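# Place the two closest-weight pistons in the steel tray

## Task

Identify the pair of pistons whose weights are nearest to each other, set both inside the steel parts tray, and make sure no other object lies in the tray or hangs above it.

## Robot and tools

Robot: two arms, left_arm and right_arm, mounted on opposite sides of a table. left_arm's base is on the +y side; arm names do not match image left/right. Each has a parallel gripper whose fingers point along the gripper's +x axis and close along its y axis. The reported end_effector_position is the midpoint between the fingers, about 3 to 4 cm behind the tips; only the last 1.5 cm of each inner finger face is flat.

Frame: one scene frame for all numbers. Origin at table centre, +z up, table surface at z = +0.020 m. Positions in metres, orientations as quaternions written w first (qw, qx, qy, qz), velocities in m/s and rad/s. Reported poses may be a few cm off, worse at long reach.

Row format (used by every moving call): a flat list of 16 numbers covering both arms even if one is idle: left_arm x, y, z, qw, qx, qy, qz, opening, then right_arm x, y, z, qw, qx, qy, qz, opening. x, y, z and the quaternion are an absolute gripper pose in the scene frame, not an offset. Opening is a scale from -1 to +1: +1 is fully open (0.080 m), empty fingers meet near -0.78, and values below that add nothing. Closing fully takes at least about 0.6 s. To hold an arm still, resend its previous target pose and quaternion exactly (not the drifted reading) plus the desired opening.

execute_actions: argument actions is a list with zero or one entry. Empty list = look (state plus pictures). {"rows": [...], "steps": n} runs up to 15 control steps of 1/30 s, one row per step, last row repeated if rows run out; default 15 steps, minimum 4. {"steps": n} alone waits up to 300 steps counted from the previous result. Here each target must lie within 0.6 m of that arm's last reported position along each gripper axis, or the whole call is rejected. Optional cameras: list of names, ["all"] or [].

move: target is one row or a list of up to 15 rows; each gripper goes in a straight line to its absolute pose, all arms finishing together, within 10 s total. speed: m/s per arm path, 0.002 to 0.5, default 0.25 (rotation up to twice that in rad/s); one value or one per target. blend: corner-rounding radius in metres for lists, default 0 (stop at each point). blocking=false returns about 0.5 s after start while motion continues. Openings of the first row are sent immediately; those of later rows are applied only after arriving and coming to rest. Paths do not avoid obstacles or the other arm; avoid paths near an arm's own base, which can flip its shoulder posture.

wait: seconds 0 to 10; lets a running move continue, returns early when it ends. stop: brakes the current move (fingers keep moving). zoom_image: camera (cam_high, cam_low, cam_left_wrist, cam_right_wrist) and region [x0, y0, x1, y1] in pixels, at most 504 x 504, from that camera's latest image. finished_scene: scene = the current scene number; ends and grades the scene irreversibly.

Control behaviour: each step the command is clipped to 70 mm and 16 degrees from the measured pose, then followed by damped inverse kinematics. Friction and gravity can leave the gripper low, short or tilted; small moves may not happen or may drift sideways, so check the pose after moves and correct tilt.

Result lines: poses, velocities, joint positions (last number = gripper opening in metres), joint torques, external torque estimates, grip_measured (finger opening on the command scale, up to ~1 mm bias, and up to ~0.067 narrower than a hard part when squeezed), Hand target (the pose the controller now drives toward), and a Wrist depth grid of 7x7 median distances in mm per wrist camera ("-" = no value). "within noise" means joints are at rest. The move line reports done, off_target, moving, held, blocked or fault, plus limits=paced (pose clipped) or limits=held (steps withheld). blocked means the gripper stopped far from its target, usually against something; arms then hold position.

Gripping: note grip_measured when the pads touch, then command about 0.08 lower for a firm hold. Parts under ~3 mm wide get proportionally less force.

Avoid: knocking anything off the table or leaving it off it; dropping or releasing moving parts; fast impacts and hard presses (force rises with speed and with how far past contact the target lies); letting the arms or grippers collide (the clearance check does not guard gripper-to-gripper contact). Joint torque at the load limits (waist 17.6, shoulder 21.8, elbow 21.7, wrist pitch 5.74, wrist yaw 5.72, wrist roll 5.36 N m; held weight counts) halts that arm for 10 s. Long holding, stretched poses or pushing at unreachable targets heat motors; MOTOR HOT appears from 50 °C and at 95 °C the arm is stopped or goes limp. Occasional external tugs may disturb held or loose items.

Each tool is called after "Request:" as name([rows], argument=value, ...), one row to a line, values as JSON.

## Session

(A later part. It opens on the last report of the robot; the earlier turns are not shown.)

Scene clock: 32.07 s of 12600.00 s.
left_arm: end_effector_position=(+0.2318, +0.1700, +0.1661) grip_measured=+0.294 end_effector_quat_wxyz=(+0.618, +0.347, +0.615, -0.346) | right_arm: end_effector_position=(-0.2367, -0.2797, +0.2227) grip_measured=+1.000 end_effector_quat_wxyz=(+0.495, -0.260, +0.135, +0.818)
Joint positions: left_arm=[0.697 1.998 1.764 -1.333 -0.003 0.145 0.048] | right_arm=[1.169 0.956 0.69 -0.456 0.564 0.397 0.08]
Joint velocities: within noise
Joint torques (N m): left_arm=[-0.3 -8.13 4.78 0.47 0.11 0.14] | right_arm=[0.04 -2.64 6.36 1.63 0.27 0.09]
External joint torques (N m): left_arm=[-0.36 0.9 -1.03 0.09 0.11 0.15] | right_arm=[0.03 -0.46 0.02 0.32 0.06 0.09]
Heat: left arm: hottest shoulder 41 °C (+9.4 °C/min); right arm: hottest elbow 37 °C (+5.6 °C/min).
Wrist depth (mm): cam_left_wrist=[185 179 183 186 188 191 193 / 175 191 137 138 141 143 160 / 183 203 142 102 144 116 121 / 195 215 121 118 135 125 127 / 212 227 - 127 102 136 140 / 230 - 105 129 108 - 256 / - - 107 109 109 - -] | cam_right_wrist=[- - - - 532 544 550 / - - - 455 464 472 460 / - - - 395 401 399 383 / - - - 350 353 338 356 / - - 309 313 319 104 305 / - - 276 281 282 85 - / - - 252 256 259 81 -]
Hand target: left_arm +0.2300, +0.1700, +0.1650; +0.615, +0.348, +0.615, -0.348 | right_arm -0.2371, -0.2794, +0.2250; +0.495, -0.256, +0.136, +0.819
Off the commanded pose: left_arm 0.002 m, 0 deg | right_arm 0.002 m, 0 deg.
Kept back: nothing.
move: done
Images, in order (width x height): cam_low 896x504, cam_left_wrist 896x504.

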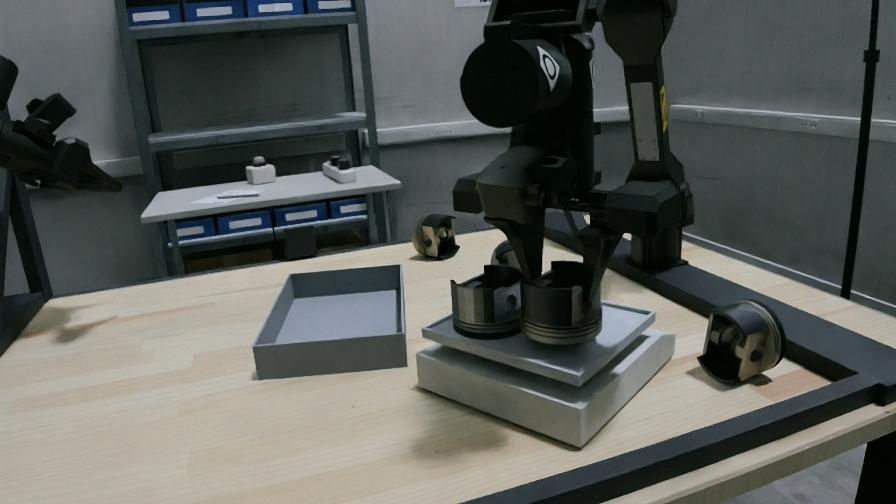

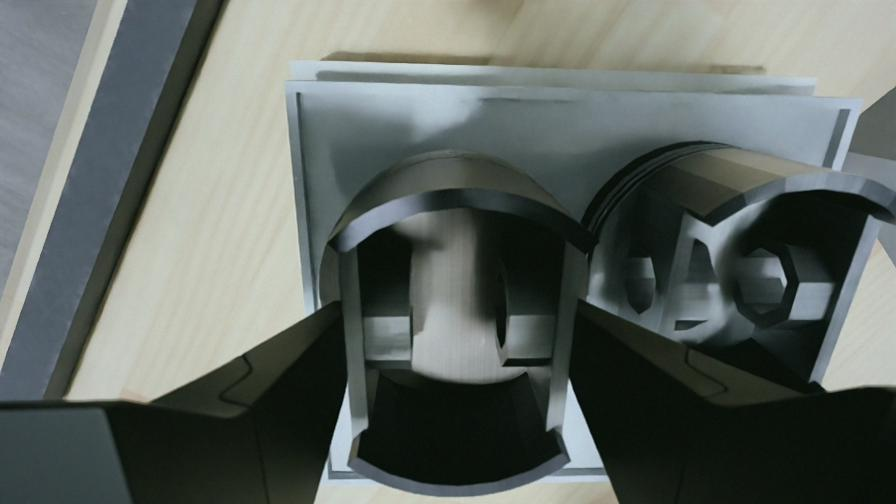

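Request:
move([
  [0.2338, 0.1722, 0.158, 0.6154, 0.3482, 0.6154, -0.3482, 0.22, -0.2371, -0.2794, 0.2251, 0.495, -0.256, 0.136, 0.819, 1],
  [0.2338, 0.1725, 0.144, 0.6154, 0.3482, 0.6154, -0.3482, 0.22, -0.2371, -0.2794, 0.2251, 0.495, -0.256, 0.136, 0.819, 1],
  [0.2338, 0.1725, 0.145, 0.6154, 0.3482, 0.6154, -0.3482, 0.45, -0.2371, -0.2794, 0.2251, 0.495, -0.256, 0.136, 0.819, 1],
  [0.2338, 0.1725, 0.21, 0.6154, 0.3482, 0.6154, -0.3482, 0.45, -0.2371, -0.2794, 0.2251, 0.495, -0.256, 0.136, 0.819, 1],
], speed=[0.08,0.06,0.1,0.12])

Request:
zoom_image(camera="cam_high", region=[280, 120, 440, 240])

Scene clock: 34.67 s of 12600.00 s.
left_arm: end_effector_position=(+0.2317, +0.1734, +0.2116) grip_measured=+0.447 end_effector_quat_wxyz=(+0.617, +0.348, +0.614, -0.348) | right_arm: end_effector_position=(-0.2367, -0.2797, +0.2227) grip_measured=+1.000 end_effector_quat_wxyz=(+0.495, -0.260, +0.135, +0.818)
Joint positions: left_arm=[0.703 2.006 1.957 -1.518 -0.002 0.157 0.055] | right_arm=[1.169 0.956 0.69 -0.456 0.564 0.397 0.08]
Joint velocities: within noise
Joint torques (N m): left_arm=[0.29 -6.49 6.36 0.29 0.1 0.14] | right_arm=[0.03 -2.69 6.51 1.69 0.29 0.08]
External joint torques (N m): left_arm=[0.29 2.48 0.7 -0.07 0.09 0.14] | right_arm=[0.04 -0.46 0.07 0.35 0.07 0.07]
Heat: left arm: hottest shoulder 41 °C (+8.7 °C/min); right arm: hottest elbow 37 °C (+5.2 °C/min).
Wrist depth (mm): cam_left_wrist=[905 209 225 226 230 234 235 / 959 230 232 176 184 186 241 / - 245 246 172 171 169 261 / - 262 262 184 188 187 277 / 271 276 217 177 212 182 300 / - - 226 229 90 - 316 / - - 326 329 330 - -] | cam_right_wrist=[- - - - 529 539 544 / - - - 461 461 469 459 / - - - 394 400 402 386 / - - - 349 352 339 353 / - - 308 311 320 104 304 / - - 274 281 284 84 - / - - 251 257 258 81 -]
Hand target: left_arm +0.2338, +0.1725, +0.2099; +0.615, +0.348, +0.615, -0.348 | right_arm -0.2371, -0.2794, +0.2250; +0.495, -0.256, +0.136, +0.819
Off the commanded pose: left_arm 0.003 m, 0 deg | right_arm 0.002 m, 0 deg.
Kept back: nothing.
move: done

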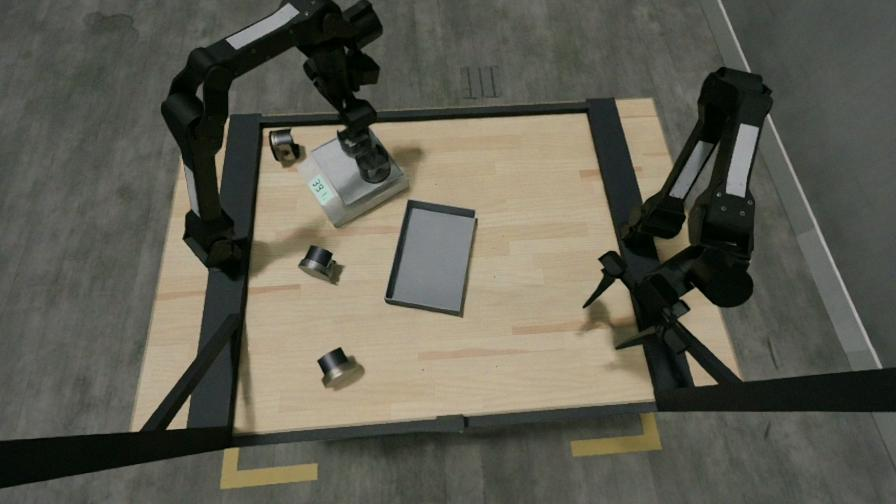

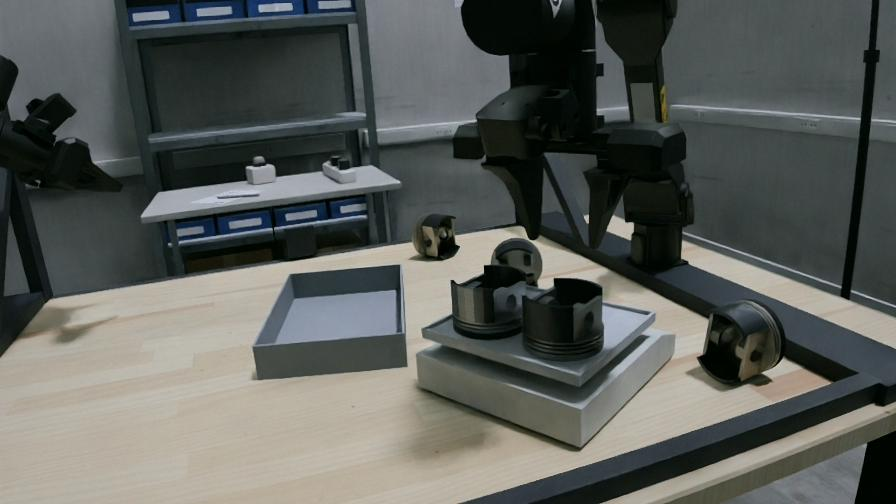

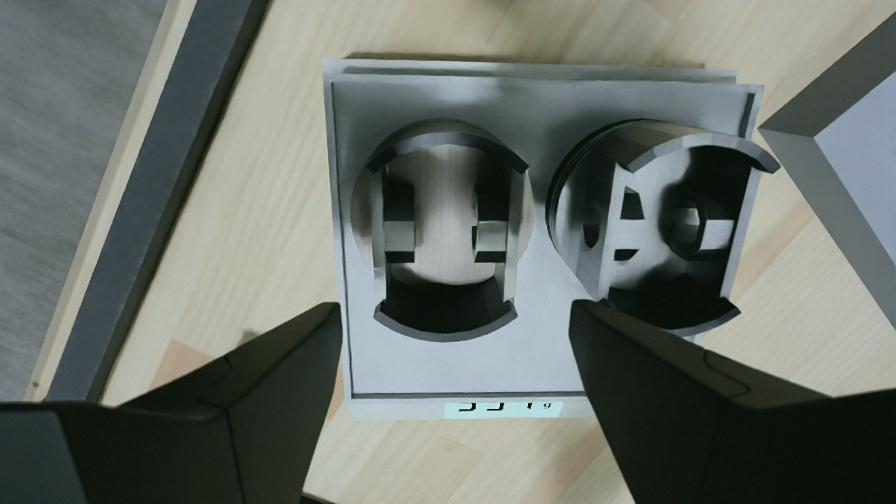

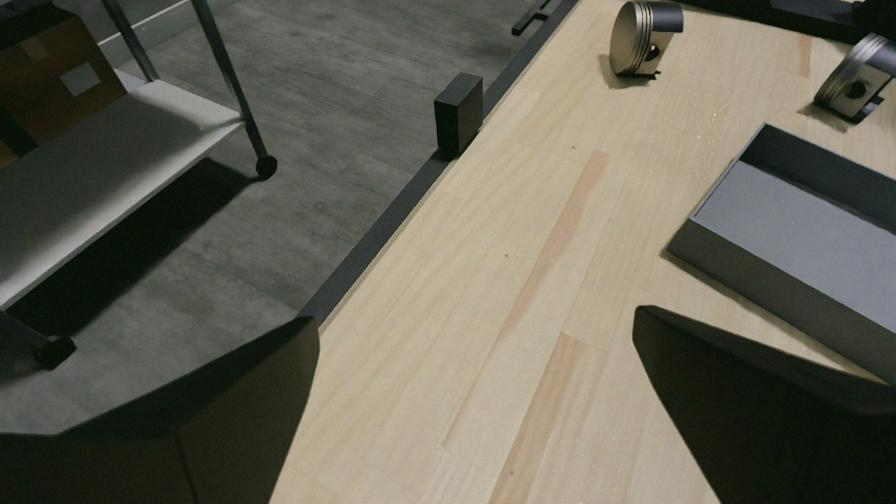

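Scaled by 3.150.

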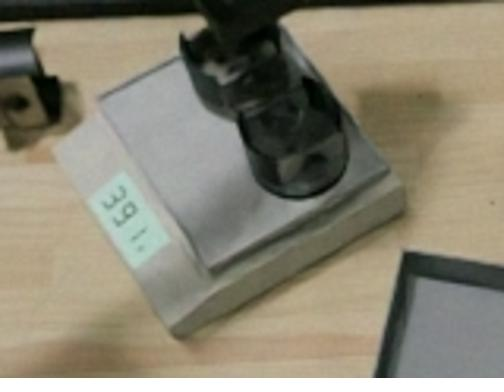

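Request:
move([
  [-0.045, 0.245, 0.165, 0.6904, 0.153, 0.6904, -0.153, 1, -0.2371, -0.2794, 0.2251, 0.495, -0.256, 0.136, 0.819, 1],
], speed=[0.45], cameras=["cam_left_wrist","cam_high"])

Request:
zoom_image(camera="cam_high", region=[280, 120, 440, 240])

Scene clock: 36.20 s of 12600.00 s.
left_arm: end_effector_position=(-0.0449, +0.2426, +0.1663) grip_measured=+1.000 end_effector_quat_wxyz=(+0.689, +0.152, +0.691, -0.154) | right_arm: end_effector_position=(-0.2367, -0.2797, +0.2227) grip_measured=+1.000 end_effector_quat_wxyz=(+0.495, -0.260, +0.135, +0.818)
Joint positions: left_arm=[-0.137 1.387 1.077 -1.258 0.003 -1.276 0.08] | right_arm=[1.169 0.956 0.69 -0.456 0.564 0.397 0.08]
Joint velocities: within noise
Joint torques (N m): left_arm=[-0.43 -4.16 4.24 0.45 -0.15 -0.13] | right_arm=[0.03 -2.77 6.27 1.69 0.28 0.08]
External joint torques (N m): left_arm=[-0.43 0.14 -1.44 0.14 -0.1 -0.13] | right_arm=[0.04 -0.55 -0.12 0.36 0.06 0.08]
Heat: left arm: hottest shoulder 42 °C (+9.9 °C/min); right arm: hottest elbow 37 °C (+5.0 °C/min).
Wrist depth (mm): cam_left_wrist=[187 189 189 191 192 194 184 / 196 198 199 201 203 204 195 / 207 209 208 208 215 216 212 / 217 221 217 151 228 230 205 / 218 230 231 168 241 238 247 / - - 253 256 259 93 - / - - 272 275 277 79 -] | cam_right_wrist=[- - - - 528 543 545 / - - - 459 458 469 462 / - - - 394 402 402 384 / - - - 349 353 341 354 / - - 310 311 319 104 304 / - - 276 282 284 84 - / - - 250 256 258 81 -]
Hand target: left_arm -0.0450, +0.2450, +0.1650; +0.690, +0.153, +0.690, -0.153 | right_arm -0.2371, -0.2794, +0.2250; +0.495, -0.256, +0.136, +0.819
Off the commanded pose: left_arm 0.003 m, 0 deg | right_arm 0.002 m, 0 deg.
Kept back: nothing.
move: done
Images, in order (width x height): cam_high 896x504, cam_left_wrist 896x504.

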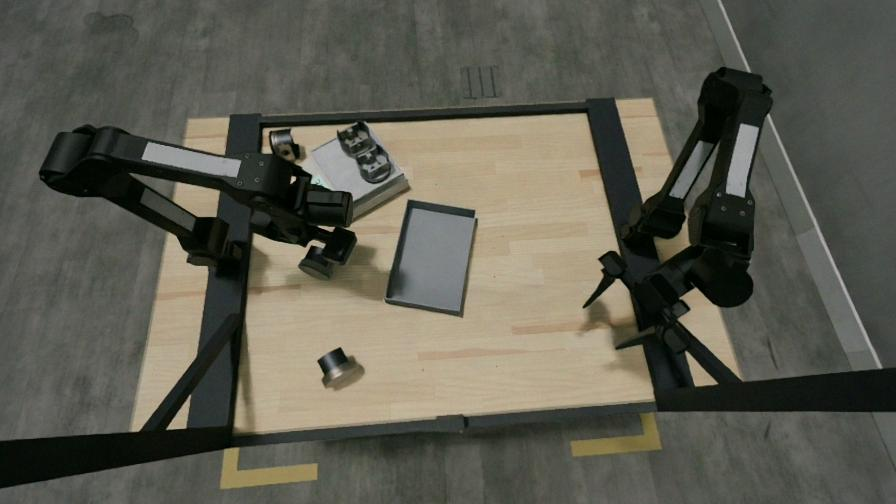

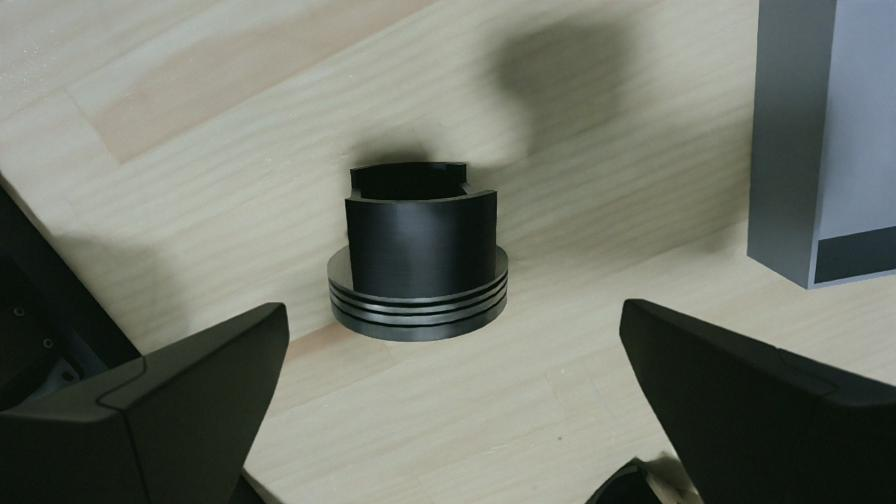

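Scaled by 3.150.

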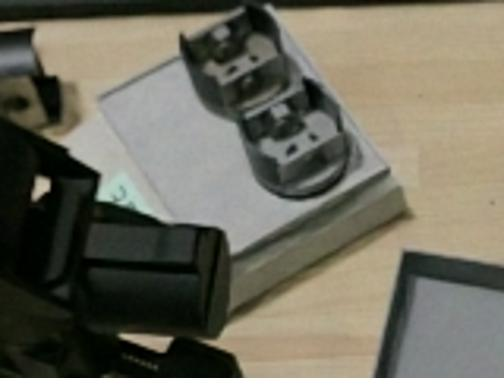

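Request:
move([
  [-0.036, 0.253, 0.12, 0.694, 0.135, 0.694, -0.135, 1, -0.2371, -0.2794, 0.2251, 0.495, -0.256, 0.136, 0.819, 1],
  [-0.036, 0.2545, 0.074, 0.694, 0.135, 0.694, -0.135, 1, -0.2371, -0.2794, 0.2251, 0.495, -0.256, 0.136, 0.819, 1],
], speed=[0.2,0.1], blend=[0.01,0], cameras=["cam_left_wrist"])

Scene clock: 37.57 s of 12600.00 s.
left_arm: end_effector_position=(-0.0376, +0.2514, +0.0776) grip_measured=+1.000 end_effector_quat_wxyz=(+0.693, +0.132, +0.694, -0.143) | right_arm: end_effector_position=(-0.2367, -0.2797, +0.2227) grip_measured=+1.000 end_effector_quat_wxyz=(+0.495, -0.260, +0.135, +0.818)
Joint positions: left_arm=[-0.11 1.43 0.747 -0.872 0.003 -1.294 0.08] | right_arm=[1.169 0.956 0.69 -0.456 0.564 0.397 0.08]
Joint velocities: within noise
Joint torques (N m): left_arm=[0.29 -2.51 3.81 0.47 -0.15 -0.13] | right_arm=[0.04 -2.8 6.39 1.69 0.32 0.09]
External joint torques (N m): left_arm=[0.3 1.71 -1.54 0.1 -0.1 -0.13] | right_arm=[0.06 -0.6 0.06 0.39 0.09 0.09]
Heat: left arm: hottest shoulder 41 °C (+8.0 °C/min); right arm: hottest elbow 37 °C (+4.8 °C/min).
Wrist depth (mm): cam_left_wrist=[107 108 109 111 112 113 115 / 112 114 114 116 118 119 121 / 120 120 121 123 124 126 128 / 125 126 127 126 131 134 136 / 134 132 106 130 98 138 144 / - - - - - 93 - / - - - - - 79 -] | cam_right_wrist=[- - - - 528 545 542 / - - - 460 463 470 459 / - - - 396 401 406 383 / - - - 348 353 338 357 / - - 310 312 320 104 307 / - - 275 282 282 84 - / - - 252 256 258 81 -]
Hand target: left_arm -0.0360, +0.2546, +0.0740; +0.694, +0.135, +0.694, -0.135 | right_arm -0.2371, -0.2794, +0.2250; +0.495, -0.256, +0.136, +0.819
Off the commanded pose: left_arm 0.005 m, 1 deg | right_arm 0.002 m, 0 deg.
Kept back: nothing.
move: done
Images, in order (width x height): cam_left_wrist 896x504.

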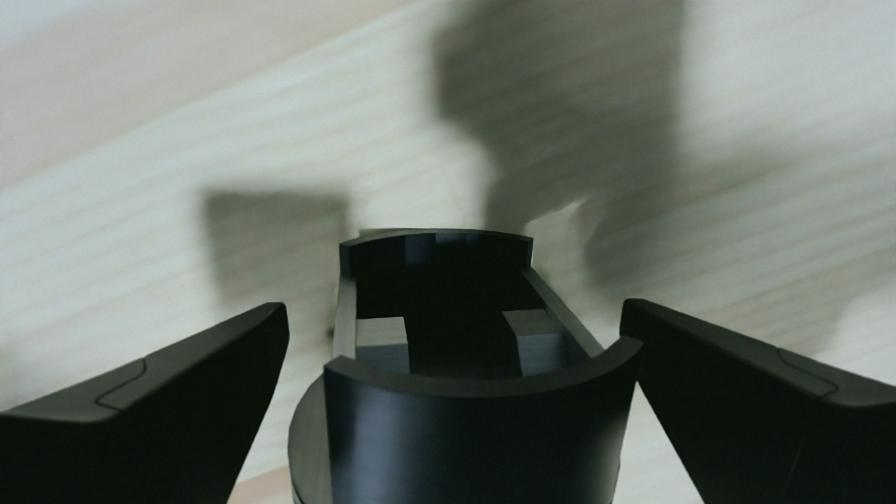

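Request:
move([
  [-0.036, 0.2545, 0.074, 0.694, 0.135, 0.694, -0.135, 0.22, -0.2371, -0.2794, 0.2251, 0.495, -0.256, 0.136, 0.819, 1],
  [-0.036, 0.2545, 0.16, 0.694, 0.135, 0.694, -0.135, 0.22, -0.2371, -0.2794, 0.2251, 0.495, -0.256, 0.136, 0.819, 1],
  [0.200, 0.230, 0.20, 0.6154, 0.3482, 0.6154, -0.3482, 0.22, -0.2371, -0.2794, 0.2251, 0.495, -0.256, 0.136, 0.819, 1],
  [0.200, 0.229, 0.155, 0.6154, 0.3482, 0.6154, -0.3482, 0.22, -0.2371, -0.2794, 0.2251, 0.495, -0.256, 0.136, 0.819, 1],
], speed=[0.1,0.2,0.4,0.12], blend=[0,0.02,0.01,0], cameras=["cam_left_wrist","cam_low"])

Request:
zoom_image(camera="cam_low", region=[380, 180, 700, 440])

Scene clock: 40.63 s of 12600.00 s.
left_arm: end_effector_position=(+0.2011, +0.2284, +0.1575) grip_measured=+0.327 end_effector_quat_wxyz=(+0.619, +0.347, +0.613, -0.347) | right_arm: end_effector_position=(-0.2367, -0.2797, +0.2227) grip_measured=+1.000 end_effector_quat_wxyz=(+0.495, -0.260, +0.135, +0.818)
Joint positions: left_arm=[0.74 1.744 1.397 -1.216 -0.003 0.19 0.05] | right_arm=[1.169 0.956 0.69 -0.456 0.564 0.397 0.08]
Joint velocities: within noise
Joint torques (N m): left_arm=[-0.1 -5.76 4.8 0.45 0.11 0.15] | right_arm=[0.08 -2.65 6.31 1.65 0.29 0.09]
External joint torques (N m): left_arm=[-0.1 1.35 -0.94 0.1 0.1 0.15] | right_arm=[0.07 -0.44 -0.1 0.32 0.08 0.09]
Heat: left arm: hottest shoulder 41 °C (+7.4 °C/min); right arm: hottest elbow 37 °C (+4.4 °C/min).
Wrist depth (mm): cam_left_wrist=[170 177 88 109 96 109 111 / 184 187 127 116 116 113 118 / 195 196 140 106 141 143 110 / 205 207 144 127 149 151 156 / 216 214 122 131 95 159 237 / - - - - - - 249 / - - 73 - - - -] | cam_right_wrist=[- - - - 534 542 551 / - - - 459 469 470 476 / - - - 397 399 400 386 / - - - 351 350 339 358 / - - 310 311 319 104 306 / - - 274 282 283 84 - / - - 253 257 258 81 -]
Hand target: left_arm +0.2000, +0.2290, +0.1551; +0.615, +0.348, +0.615, -0.348 | right_arm -0.2371, -0.2794, +0.2250; +0.495, -0.256, +0.136, +0.819
Off the commanded pose: left_arm 0.003 m, 1 deg | right_arm 0.002 m, 0 deg.
Kept back: nothing.
move: done
Images, in order (width x height): cam_low 896x504, cam_left_wrist 896x504.

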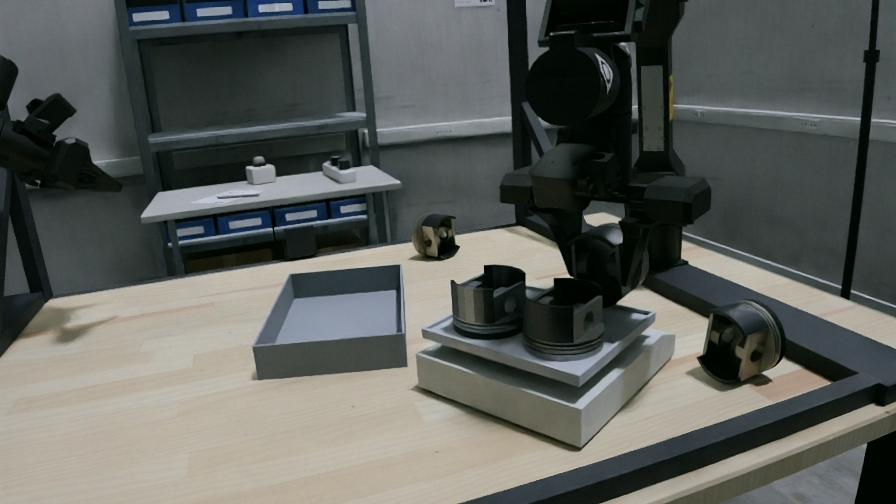

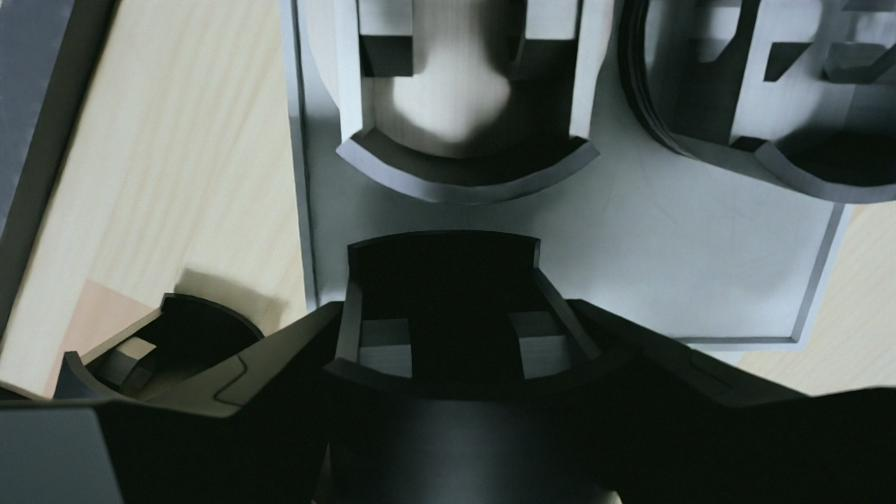

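Scaled by 1.575.

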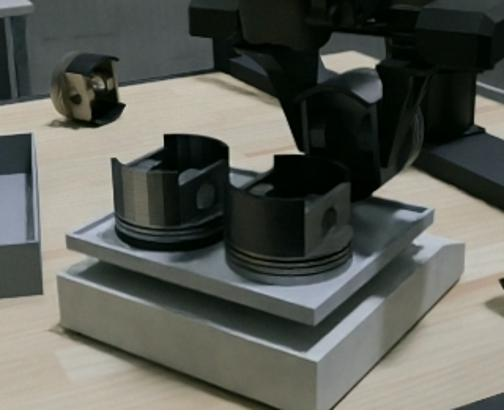

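Request:
move([
  [0.203, 0.2238, 0.150, 0.6154, 0.3482, 0.6154, -0.3482, 0.22, -0.2371, -0.2794, 0.2251, 0.495, -0.256, 0.136, 0.819, 1],
  [0.203, 0.2240, 0.134, 0.6154, 0.3482, 0.6154, -0.3482, 0.22, -0.2371, -0.2794, 0.2251, 0.495, -0.256, 0.136, 0.819, 1],
  [0.203, 0.2240, 0.134, 0.6154, 0.3482, 0.6154, -0.3482, 0.45, -0.2371, -0.2794, 0.2251, 0.495, -0.256, 0.136, 0.819, 1],
  [0.203, 0.2240, 0.134, 0.6154, 0.3482, 0.6154, -0.3482, 0.56, -0.2371, -0.2794, 0.2251, 0.495, -0.256, 0.136, 0.819, 1],
], speed=[0.06,0.06,0.1,0.1], cameras=["cam_left_wrist","cam_low","cam_high"])

Request:
zoom_image(camera="cam_high", region=[280, 140, 380, 240])

Request:
wait(seconds=0.5, cameras=["cam_left_wrist","cam_high"])

Request:
zoom_image(camera="cam_high", region=[280, 140, 380, 240])

Scene clock: 43.47 s of 12600.00 s.
left_arm: end_effector_position=(+0.2060, +0.2229, +0.1390) grip_measured=+0.557 end_effector_quat_wxyz=(+0.623, +0.346, +0.609, -0.348) | right_arm: end_effector_position=(-0.2367, -0.2797, +0.2227) grip_measured=+1.000 end_effector_quat_wxyz=(+0.495, -0.260, +0.135, +0.818)
Joint positions: left_arm=[0.74 1.773 1.357 -1.136 -0.003 0.19 0.06] | right_arm=[1.169 0.956 0.69 -0.456 0.564 0.397 0.08]
Joint velocities: within noise
Joint torques (N m): left_arm=[-0.36 -5.31 4.3 0.37 0.11 0.02] | right_arm=[-0.01 -2.67 6.4 1.65 0.3 0.1]
External joint torques (N m): left_arm=[-0.32 1.99 -1.43 -0.01 0.1 0.02] | right_arm=[-0.01 -0.41 -0.04 0.32 0.07 0.09]
Heat: left arm: hottest shoulder 41 °C (+6.9 °C/min); right arm: hottest elbow 37 °C (+4.1 °C/min).
Wrist depth (mm): cam_left_wrist=[159 162 - 94 - 97 89 / 168 171 - 98 85 104 85 / 177 178 87 103 98 124 105 / 187 188 123 79 129 130 78 / 198 196 118 129 102 137 141 / - - - 111 - 72 148 / - - - - - - -] | cam_right_wrist=[- - - - 533 541 539 / - - - 462 463 473 478 / - - - 397 396 400 387 / - - - 350 349 339 353 / - - 308 309 318 104 304 / - - 274 282 282 84 - / - - 252 257 257 81 -]
Hand target: left_arm +0.2030, +0.2240, +0.1341; +0.615, +0.348, +0.615, -0.348 | right_arm -0.2371, -0.2794, +0.2250; +0.495, -0.256, +0.136, +0.819
Off the commanded pose: left_arm 0.006 m, 1 deg | right_arm 0.002 m, 0 deg.
Kept back: nothing.
move: done
Images, in order (width x height): cam_high 896x504, cam_low 896x504, cam_left_wrist 896x504.

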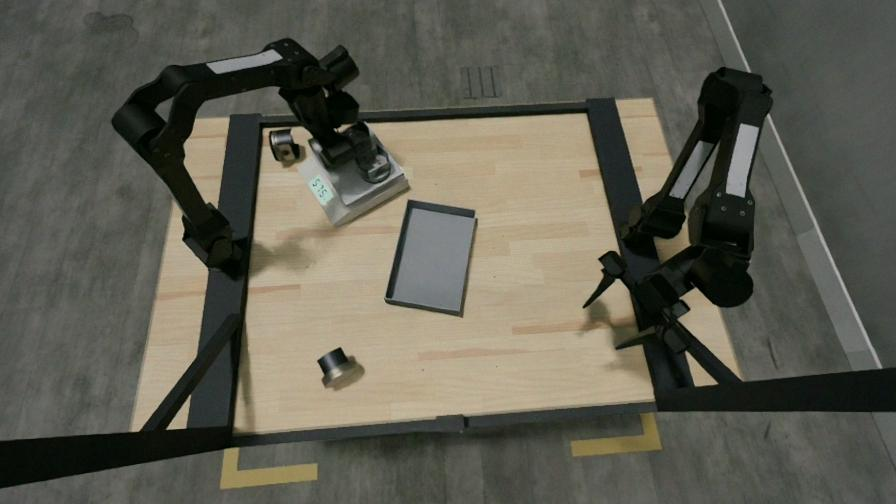

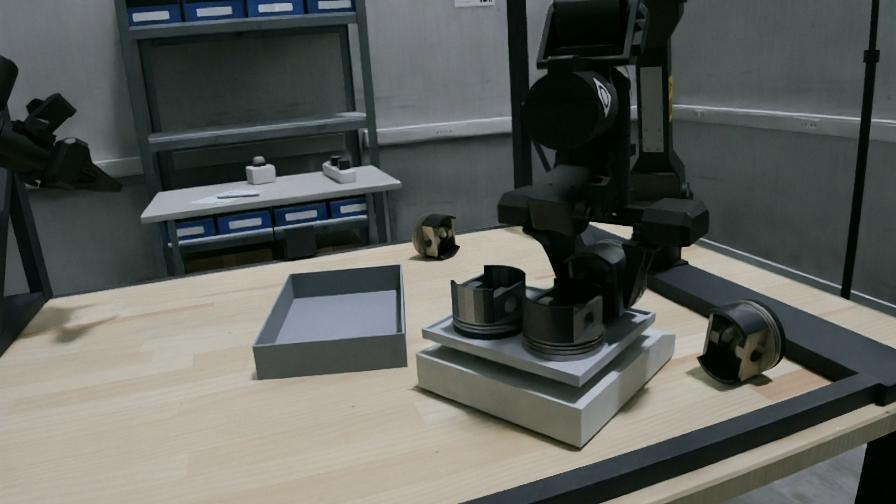

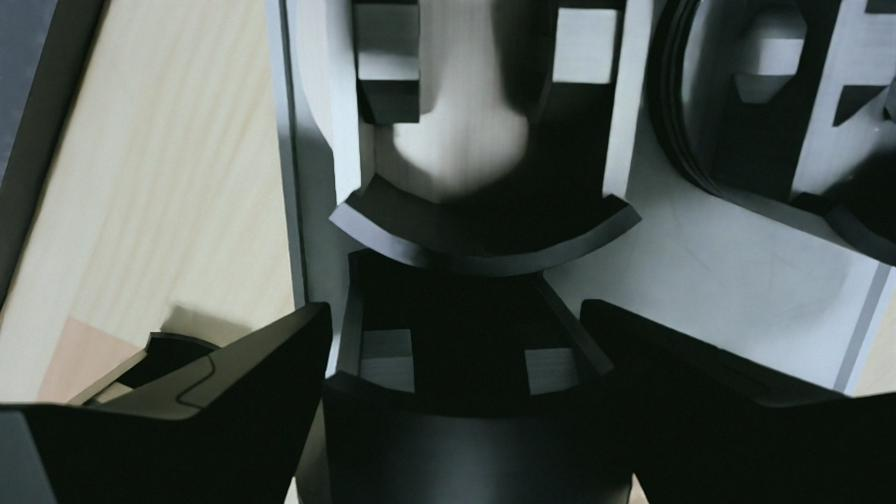

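Scaled by 5.040.

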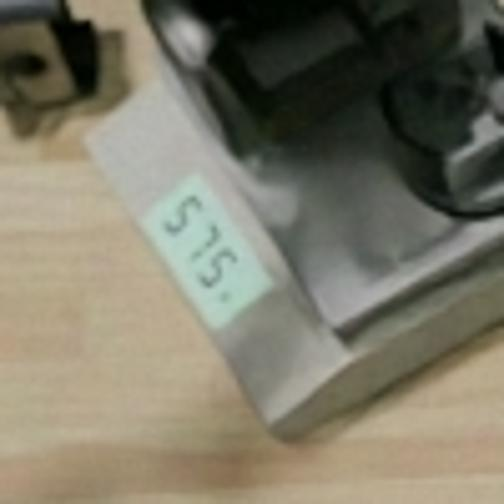

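Scene clock: 43.97 s of 12600.00 s.
left_arm: end_effector_position=(+0.2060, +0.2229, +0.1390) grip_measured=+0.557 end_effector_quat_wxyz=(+0.623, +0.346, +0.609, -0.348) | right_arm: end_effector_position=(-0.2367, -0.2797, +0.2227) grip_measured=+1.000 end_effector_quat_wxyz=(+0.495, -0.260, +0.135, +0.818)
Joint positions: left_arm=[0.74 1.773 1.357 -1.136 -0.003 0.19 0.06] | right_arm=[1.169 0.956 0.69 -0.456 0.564 0.397 0.08]
Joint velocities: within noise
Joint torques (N m): left_arm=[-0.34 -5.31 4.31 0.37 0.11 0.03] | right_arm=[0 -2.72 6.47 1.63 0.31 0.08]
External joint torques (N m): left_arm=[-0.33 2.03 -1.42 0 0.1 0.03] | right_arm=[0 -0.51 0.13 0.33 0.09 0.08]
Heat: left arm: hottest shoulder 41 °C (+6.8 °C/min); right arm: hottest elbow 37 °C (+4.1 °C/min).
Wrist depth (mm): cam_left_wrist=[159 162 - 93 - 97 89 / 169 170 - 98 85 102 86 / 177 178 87 103 98 124 105 / 187 189 122 79 129 130 78 / 197 197 118 129 102 137 141 / - - - 111 - 72 148 / - - - - - - -] | cam_right_wrist=[- - - - 528 535 549 / - - - 459 461 468 474 / - - - 395 398 402 386 / - - - 348 355 340 356 / - - 309 311 321 104 304 / - - 275 282 283 84 - / - - 252 257 258 81 -]
Hand target: left_arm +0.2030, +0.2240, +0.1341; +0.615, +0.348, +0.615, -0.348 | right_arm -0.2371, -0.2794, +0.2250; +0.495, -0.256, +0.136, +0.819
Off the commanded pose: left_arm 0.006 m, 1 deg | right_arm 0.002 m, 0 deg.
Steps of this call (1-15: nothing new was sent). Readings (end_effector_position of left_arm | right_arm):
1: (+0.2060, +0.2229, +0.1390) | (-0.2367, -0.2797, +0.2227)
2: (+0.2060, +0.2229, +0.1390) | (-0.2367, -0.2797, +0.2227)
4: (+0.2060, +0.2229, +0.1390) | (-0.2367, -0.2797, +0.2227)
8: (+0.2060, +0.2229, +0.1390) | (-0.2367, -0.2797, +0.2227)
15: the state above
Images, in order (width x height): cam_high 896x504, cam_left_wrist 896x504.

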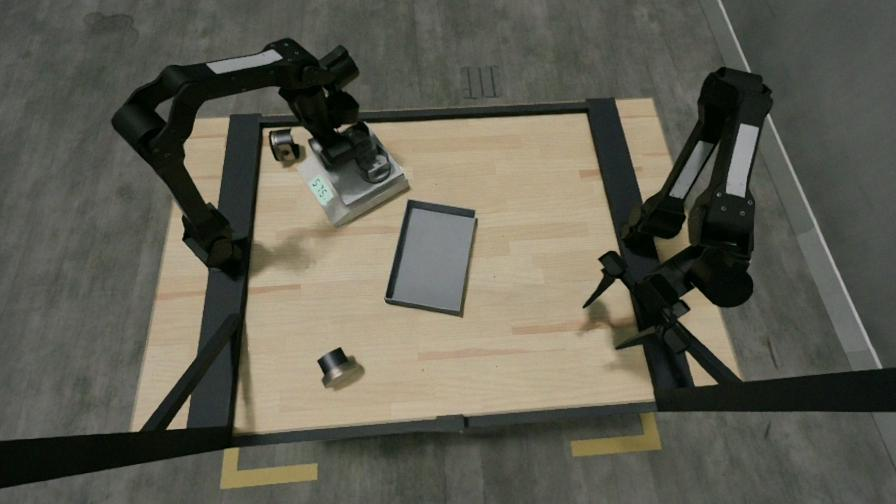

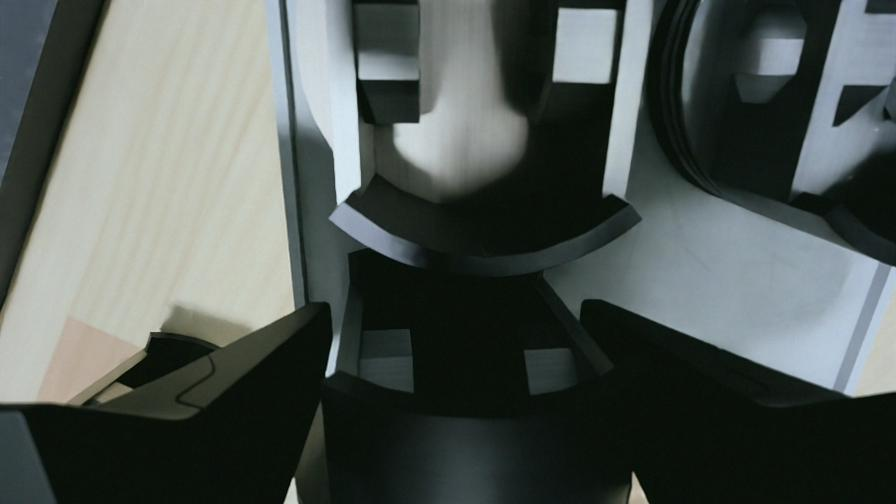

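Scaled by 5.040.

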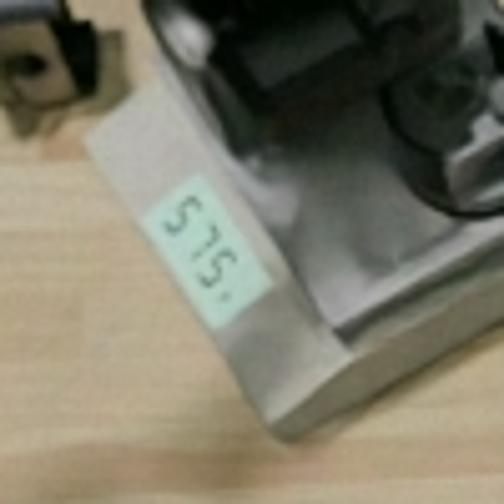

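Request:
move([
  [0.203, 0.2240, 0.134, 0.6154, 0.3482, 0.6154, -0.3482, 0.22, -0.2371, -0.2794, 0.2251, 0.495, -0.256, 0.136, 0.819, 1],
  [0.202, 0.2260, 0.195, 0.6154, 0.3482, 0.6154, -0.3482, 0.22, -0.2371, -0.2794, 0.2251, 0.495, -0.256, 0.136, 0.819, 1],
  [0.08, 0.15, 0.195, 0.665, 0.24, 0.665, -0.24, 0.22, -0.2371, -0.2794, 0.2251, 0.495, -0.256, 0.136, 0.819, 1],
  [-0.075, 0.039, 0.165, 0.7044, 0.0616, 0.7044, -0.0616, 0.22, -0.2371, -0.2794, 0.2251, 0.495, -0.256, 0.136, 0.819, 1],
], speed=[0.1,0.15,0.4,0.4], blend=[0,0.03,0.04,0])

Scene clock: 47.43 s of 12600.00 s.
left_arm: end_effector_position=(-0.0762, +0.0415, +0.1655) grip_measured=+0.313 end_effector_quat_wxyz=(+0.704, +0.065, +0.705, -0.064) | right_arm: end_effector_position=(-0.2367, -0.2797, +0.2227) grip_measured=+1.000 end_effector_quat_wxyz=(+0.495, -0.260, +0.135, +0.818)
Joint positions: left_arm=[-0.143 2.208 2.083 -1.447 0.002 -1.538 0.049] | right_arm=[1.169 0.956 0.69 -0.456 0.564 0.397 0.08]
Joint velocities: within noise
Joint torques (N m): left_arm=[0.19 -8.12 6.89 0.2 -0.12 -0.12] | right_arm=[0.01 -2.62 6.33 1.65 0.28 0.08]
External joint torques (N m): left_arm=[0.17 2.09 1.26 -0.1 -0.06 -0.12] | right_arm=[0.01 -0.38 -0.09 0.32 0.06 0.08]
Heat: left arm: hottest shoulder 42 °C (+7.6 °C/min); right arm: hottest elbow 38 °C (+5.1 °C/min).
Wrist depth (mm): cam_left_wrist=[183 184 181 183 184 181 188 / 193 193 192 192 193 186 197 / 203 205 203 203 204 201 209 / 215 216 207 123 214 214 221 / 229 227 119 129 108 229 235 / - - - 113 90 - 247 / - - - - - - -] | cam_right_wrist=[- - - - 537 534 545 / - - - 463 461 467 444 / - - - 398 398 405 382 / - - - 348 352 340 355 / - - 308 312 319 104 305 / - - 275 281 283 85 - / - - 251 257 260 81 -]
Hand target: left_arm -0.0750, +0.0391, +0.1649; +0.704, +0.062, +0.704, -0.062 | right_arm -0.2371, -0.2794, +0.2250; +0.495, -0.256, +0.136, +0.819
Off the commanded pose: left_arm 0.003 m, 0 deg | right_arm 0.002 m, 0 deg.
Kept back: nothing.
move: done

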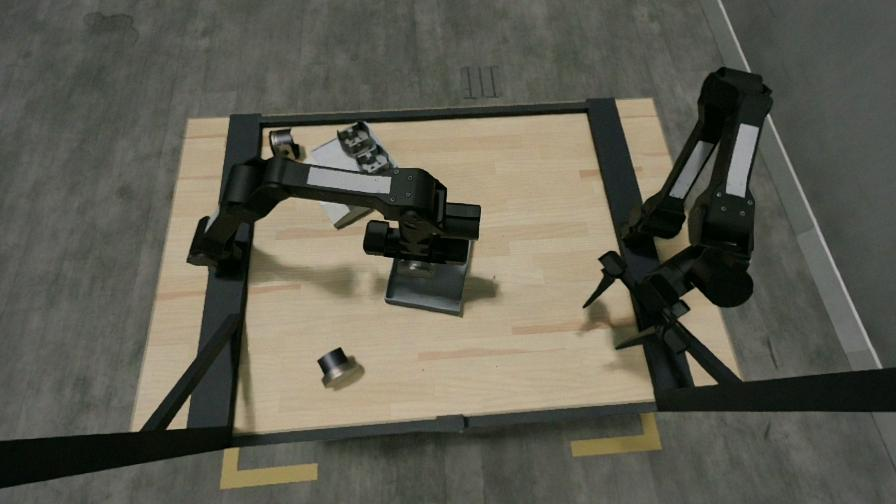

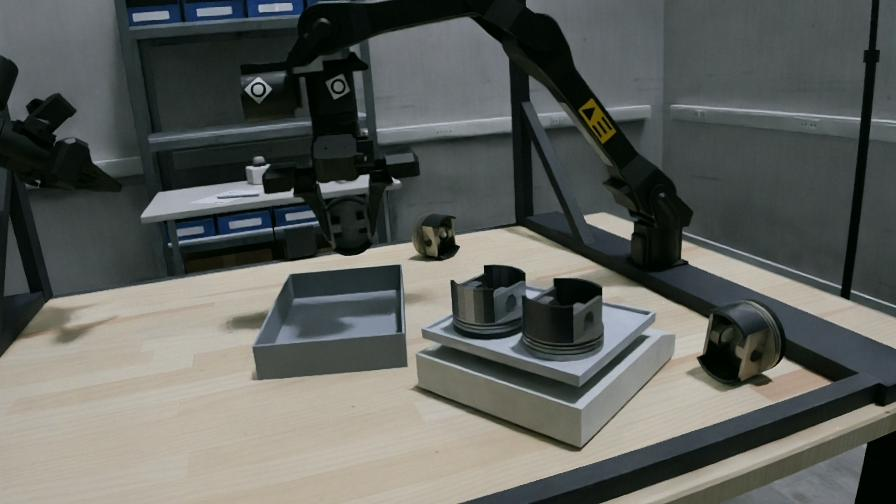

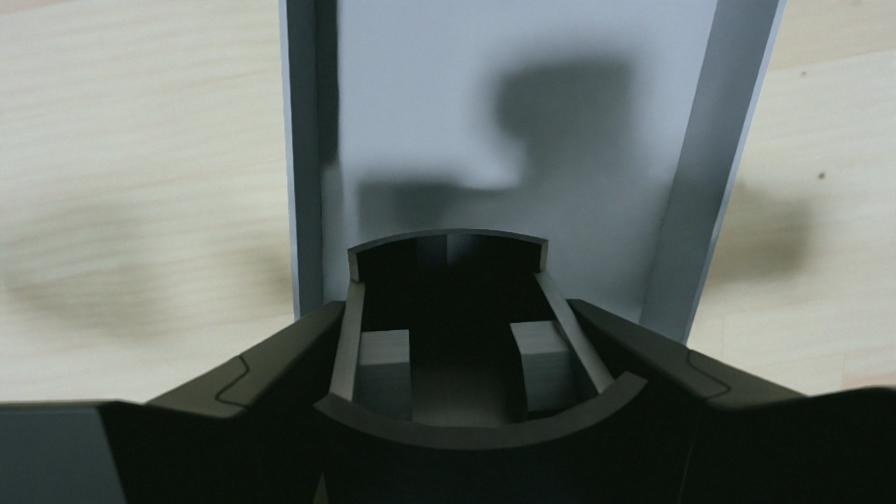

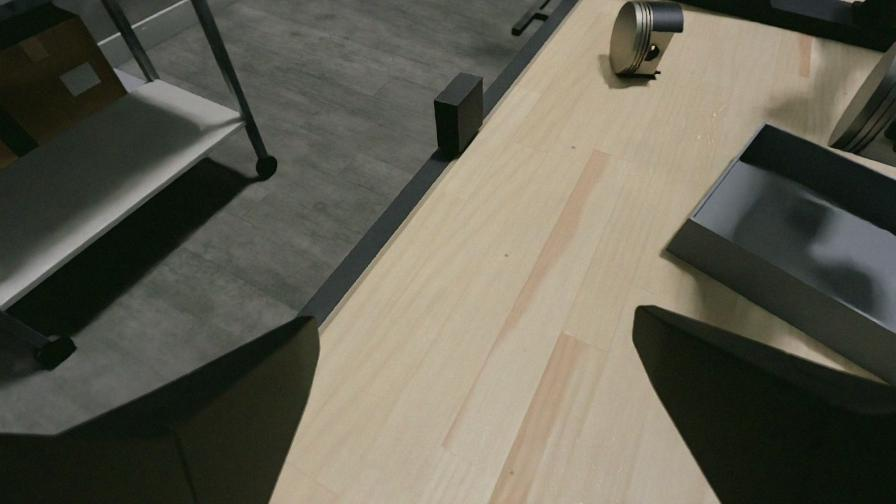

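Request:
move([
  [-0.078, 0.021, 0.12, 0.7044, 0.0616, 0.7044, -0.0616, 0.22, -0.2371, -0.2794, 0.2251, 0.495, -0.256, 0.136, 0.819, 1],
], speed=[0.15])

Request:
zoom_image(camera="cam_low", region=[220, 180, 480, 400])

Scene clock: 48.47 s of 12600.00 s.
left_arm: end_effector_position=(-0.0793, +0.0207, +0.1228) grip_measured=+0.313 end_effector_quat_wxyz=(+0.703, +0.061, +0.705, -0.066) | right_arm: end_effector_position=(-0.2367, -0.2797, +0.2227) grip_measured=+1.000 end_effector_quat_wxyz=(+0.495, -0.260, +0.135, +0.818)
Joint positions: left_arm=[-0.143 2.294 2.056 -1.326 0.002 -1.539 0.049] | right_arm=[1.169 0.956 0.69 -0.456 0.564 0.397 0.08]
Joint velocities: within noise
Joint torques (N m): left_arm=[0.14 -9.1 5.17 0.4 -0.12 -0.13] | right_arm=[-0.04 -2.84 6.44 1.66 0.33 0.1]
External joint torques (N m): left_arm=[0.08 1.72 -0.55 0.08 -0.07 -0.13] | right_arm=[-0.05 -0.59 0.05 0.35 0.11 0.1]
Heat: left arm: hottest shoulder 42 °C (+7.4 °C/min); right arm: hottest elbow 38 °C (+5.0 °C/min).
Wrist depth (mm): cam_left_wrist=[143 138 143 143 144 142 146 / 151 143 149 151 151 139 156 / 159 145 158 159 160 146 164 / 168 149 165 123 168 155 174 / 179 173 119 129 108 176 186 / 187 - - 113 90 - 195 / - - - - - - -] | cam_right_wrist=[- - - - 531 539 542 / - - - 461 466 474 474 / - - - 396 399 400 294 / - - - 350 351 341 352 / - - 310 312 322 104 306 / - - 274 281 284 84 - / - - 250 257 258 81 -]
Hand target: left_arm -0.0780, +0.0211, +0.1199; +0.704, +0.062, +0.704, -0.061 | right_arm -0.2371, -0.2794, +0.2250; +0.495, -0.256, +0.136, +0.819
Off the commanded pose: left_arm 0.003 m, 1 deg | right_arm 0.002 m, 0 deg.
Kept back: nothing.
move: done

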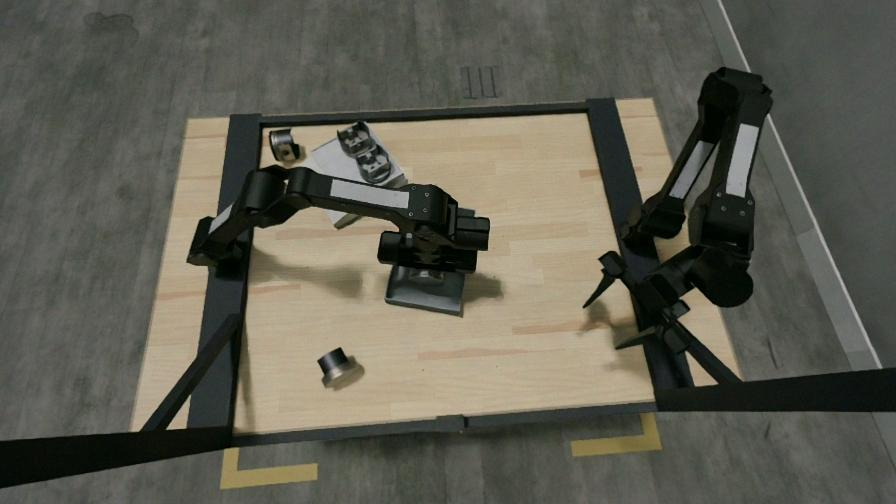

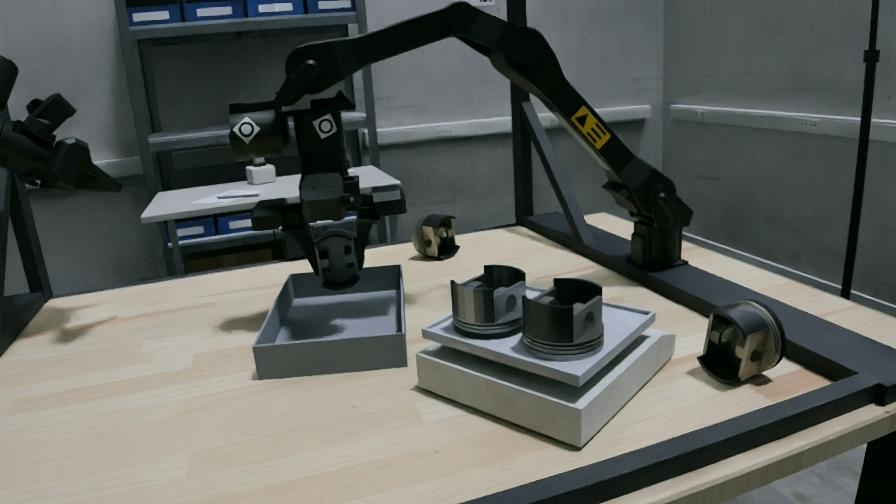

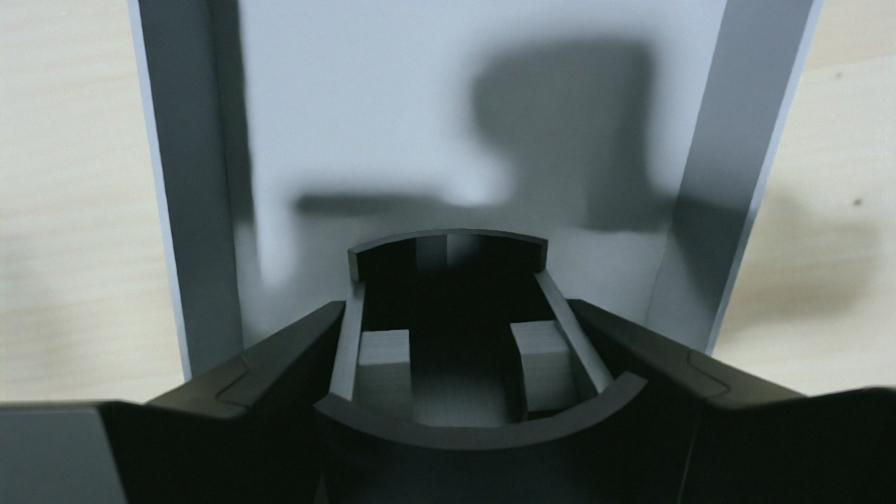

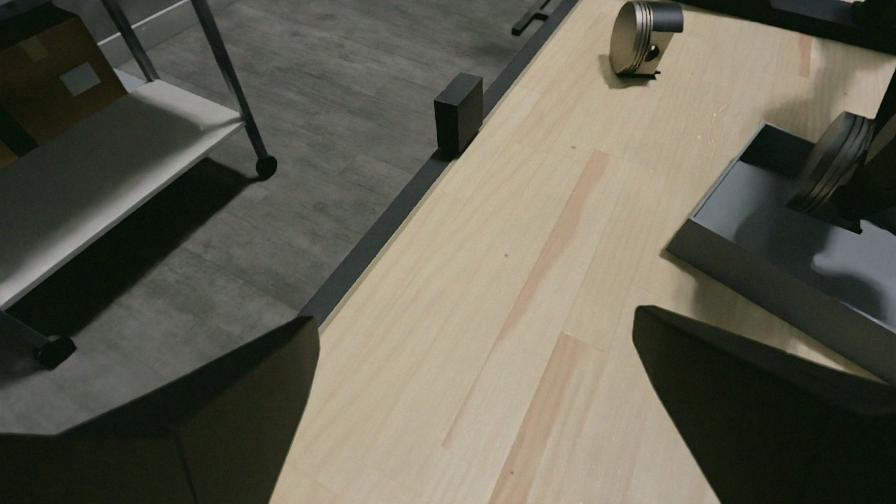

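Scaled by 1.938.

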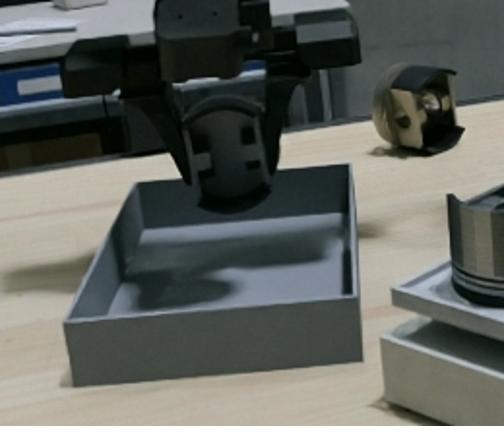

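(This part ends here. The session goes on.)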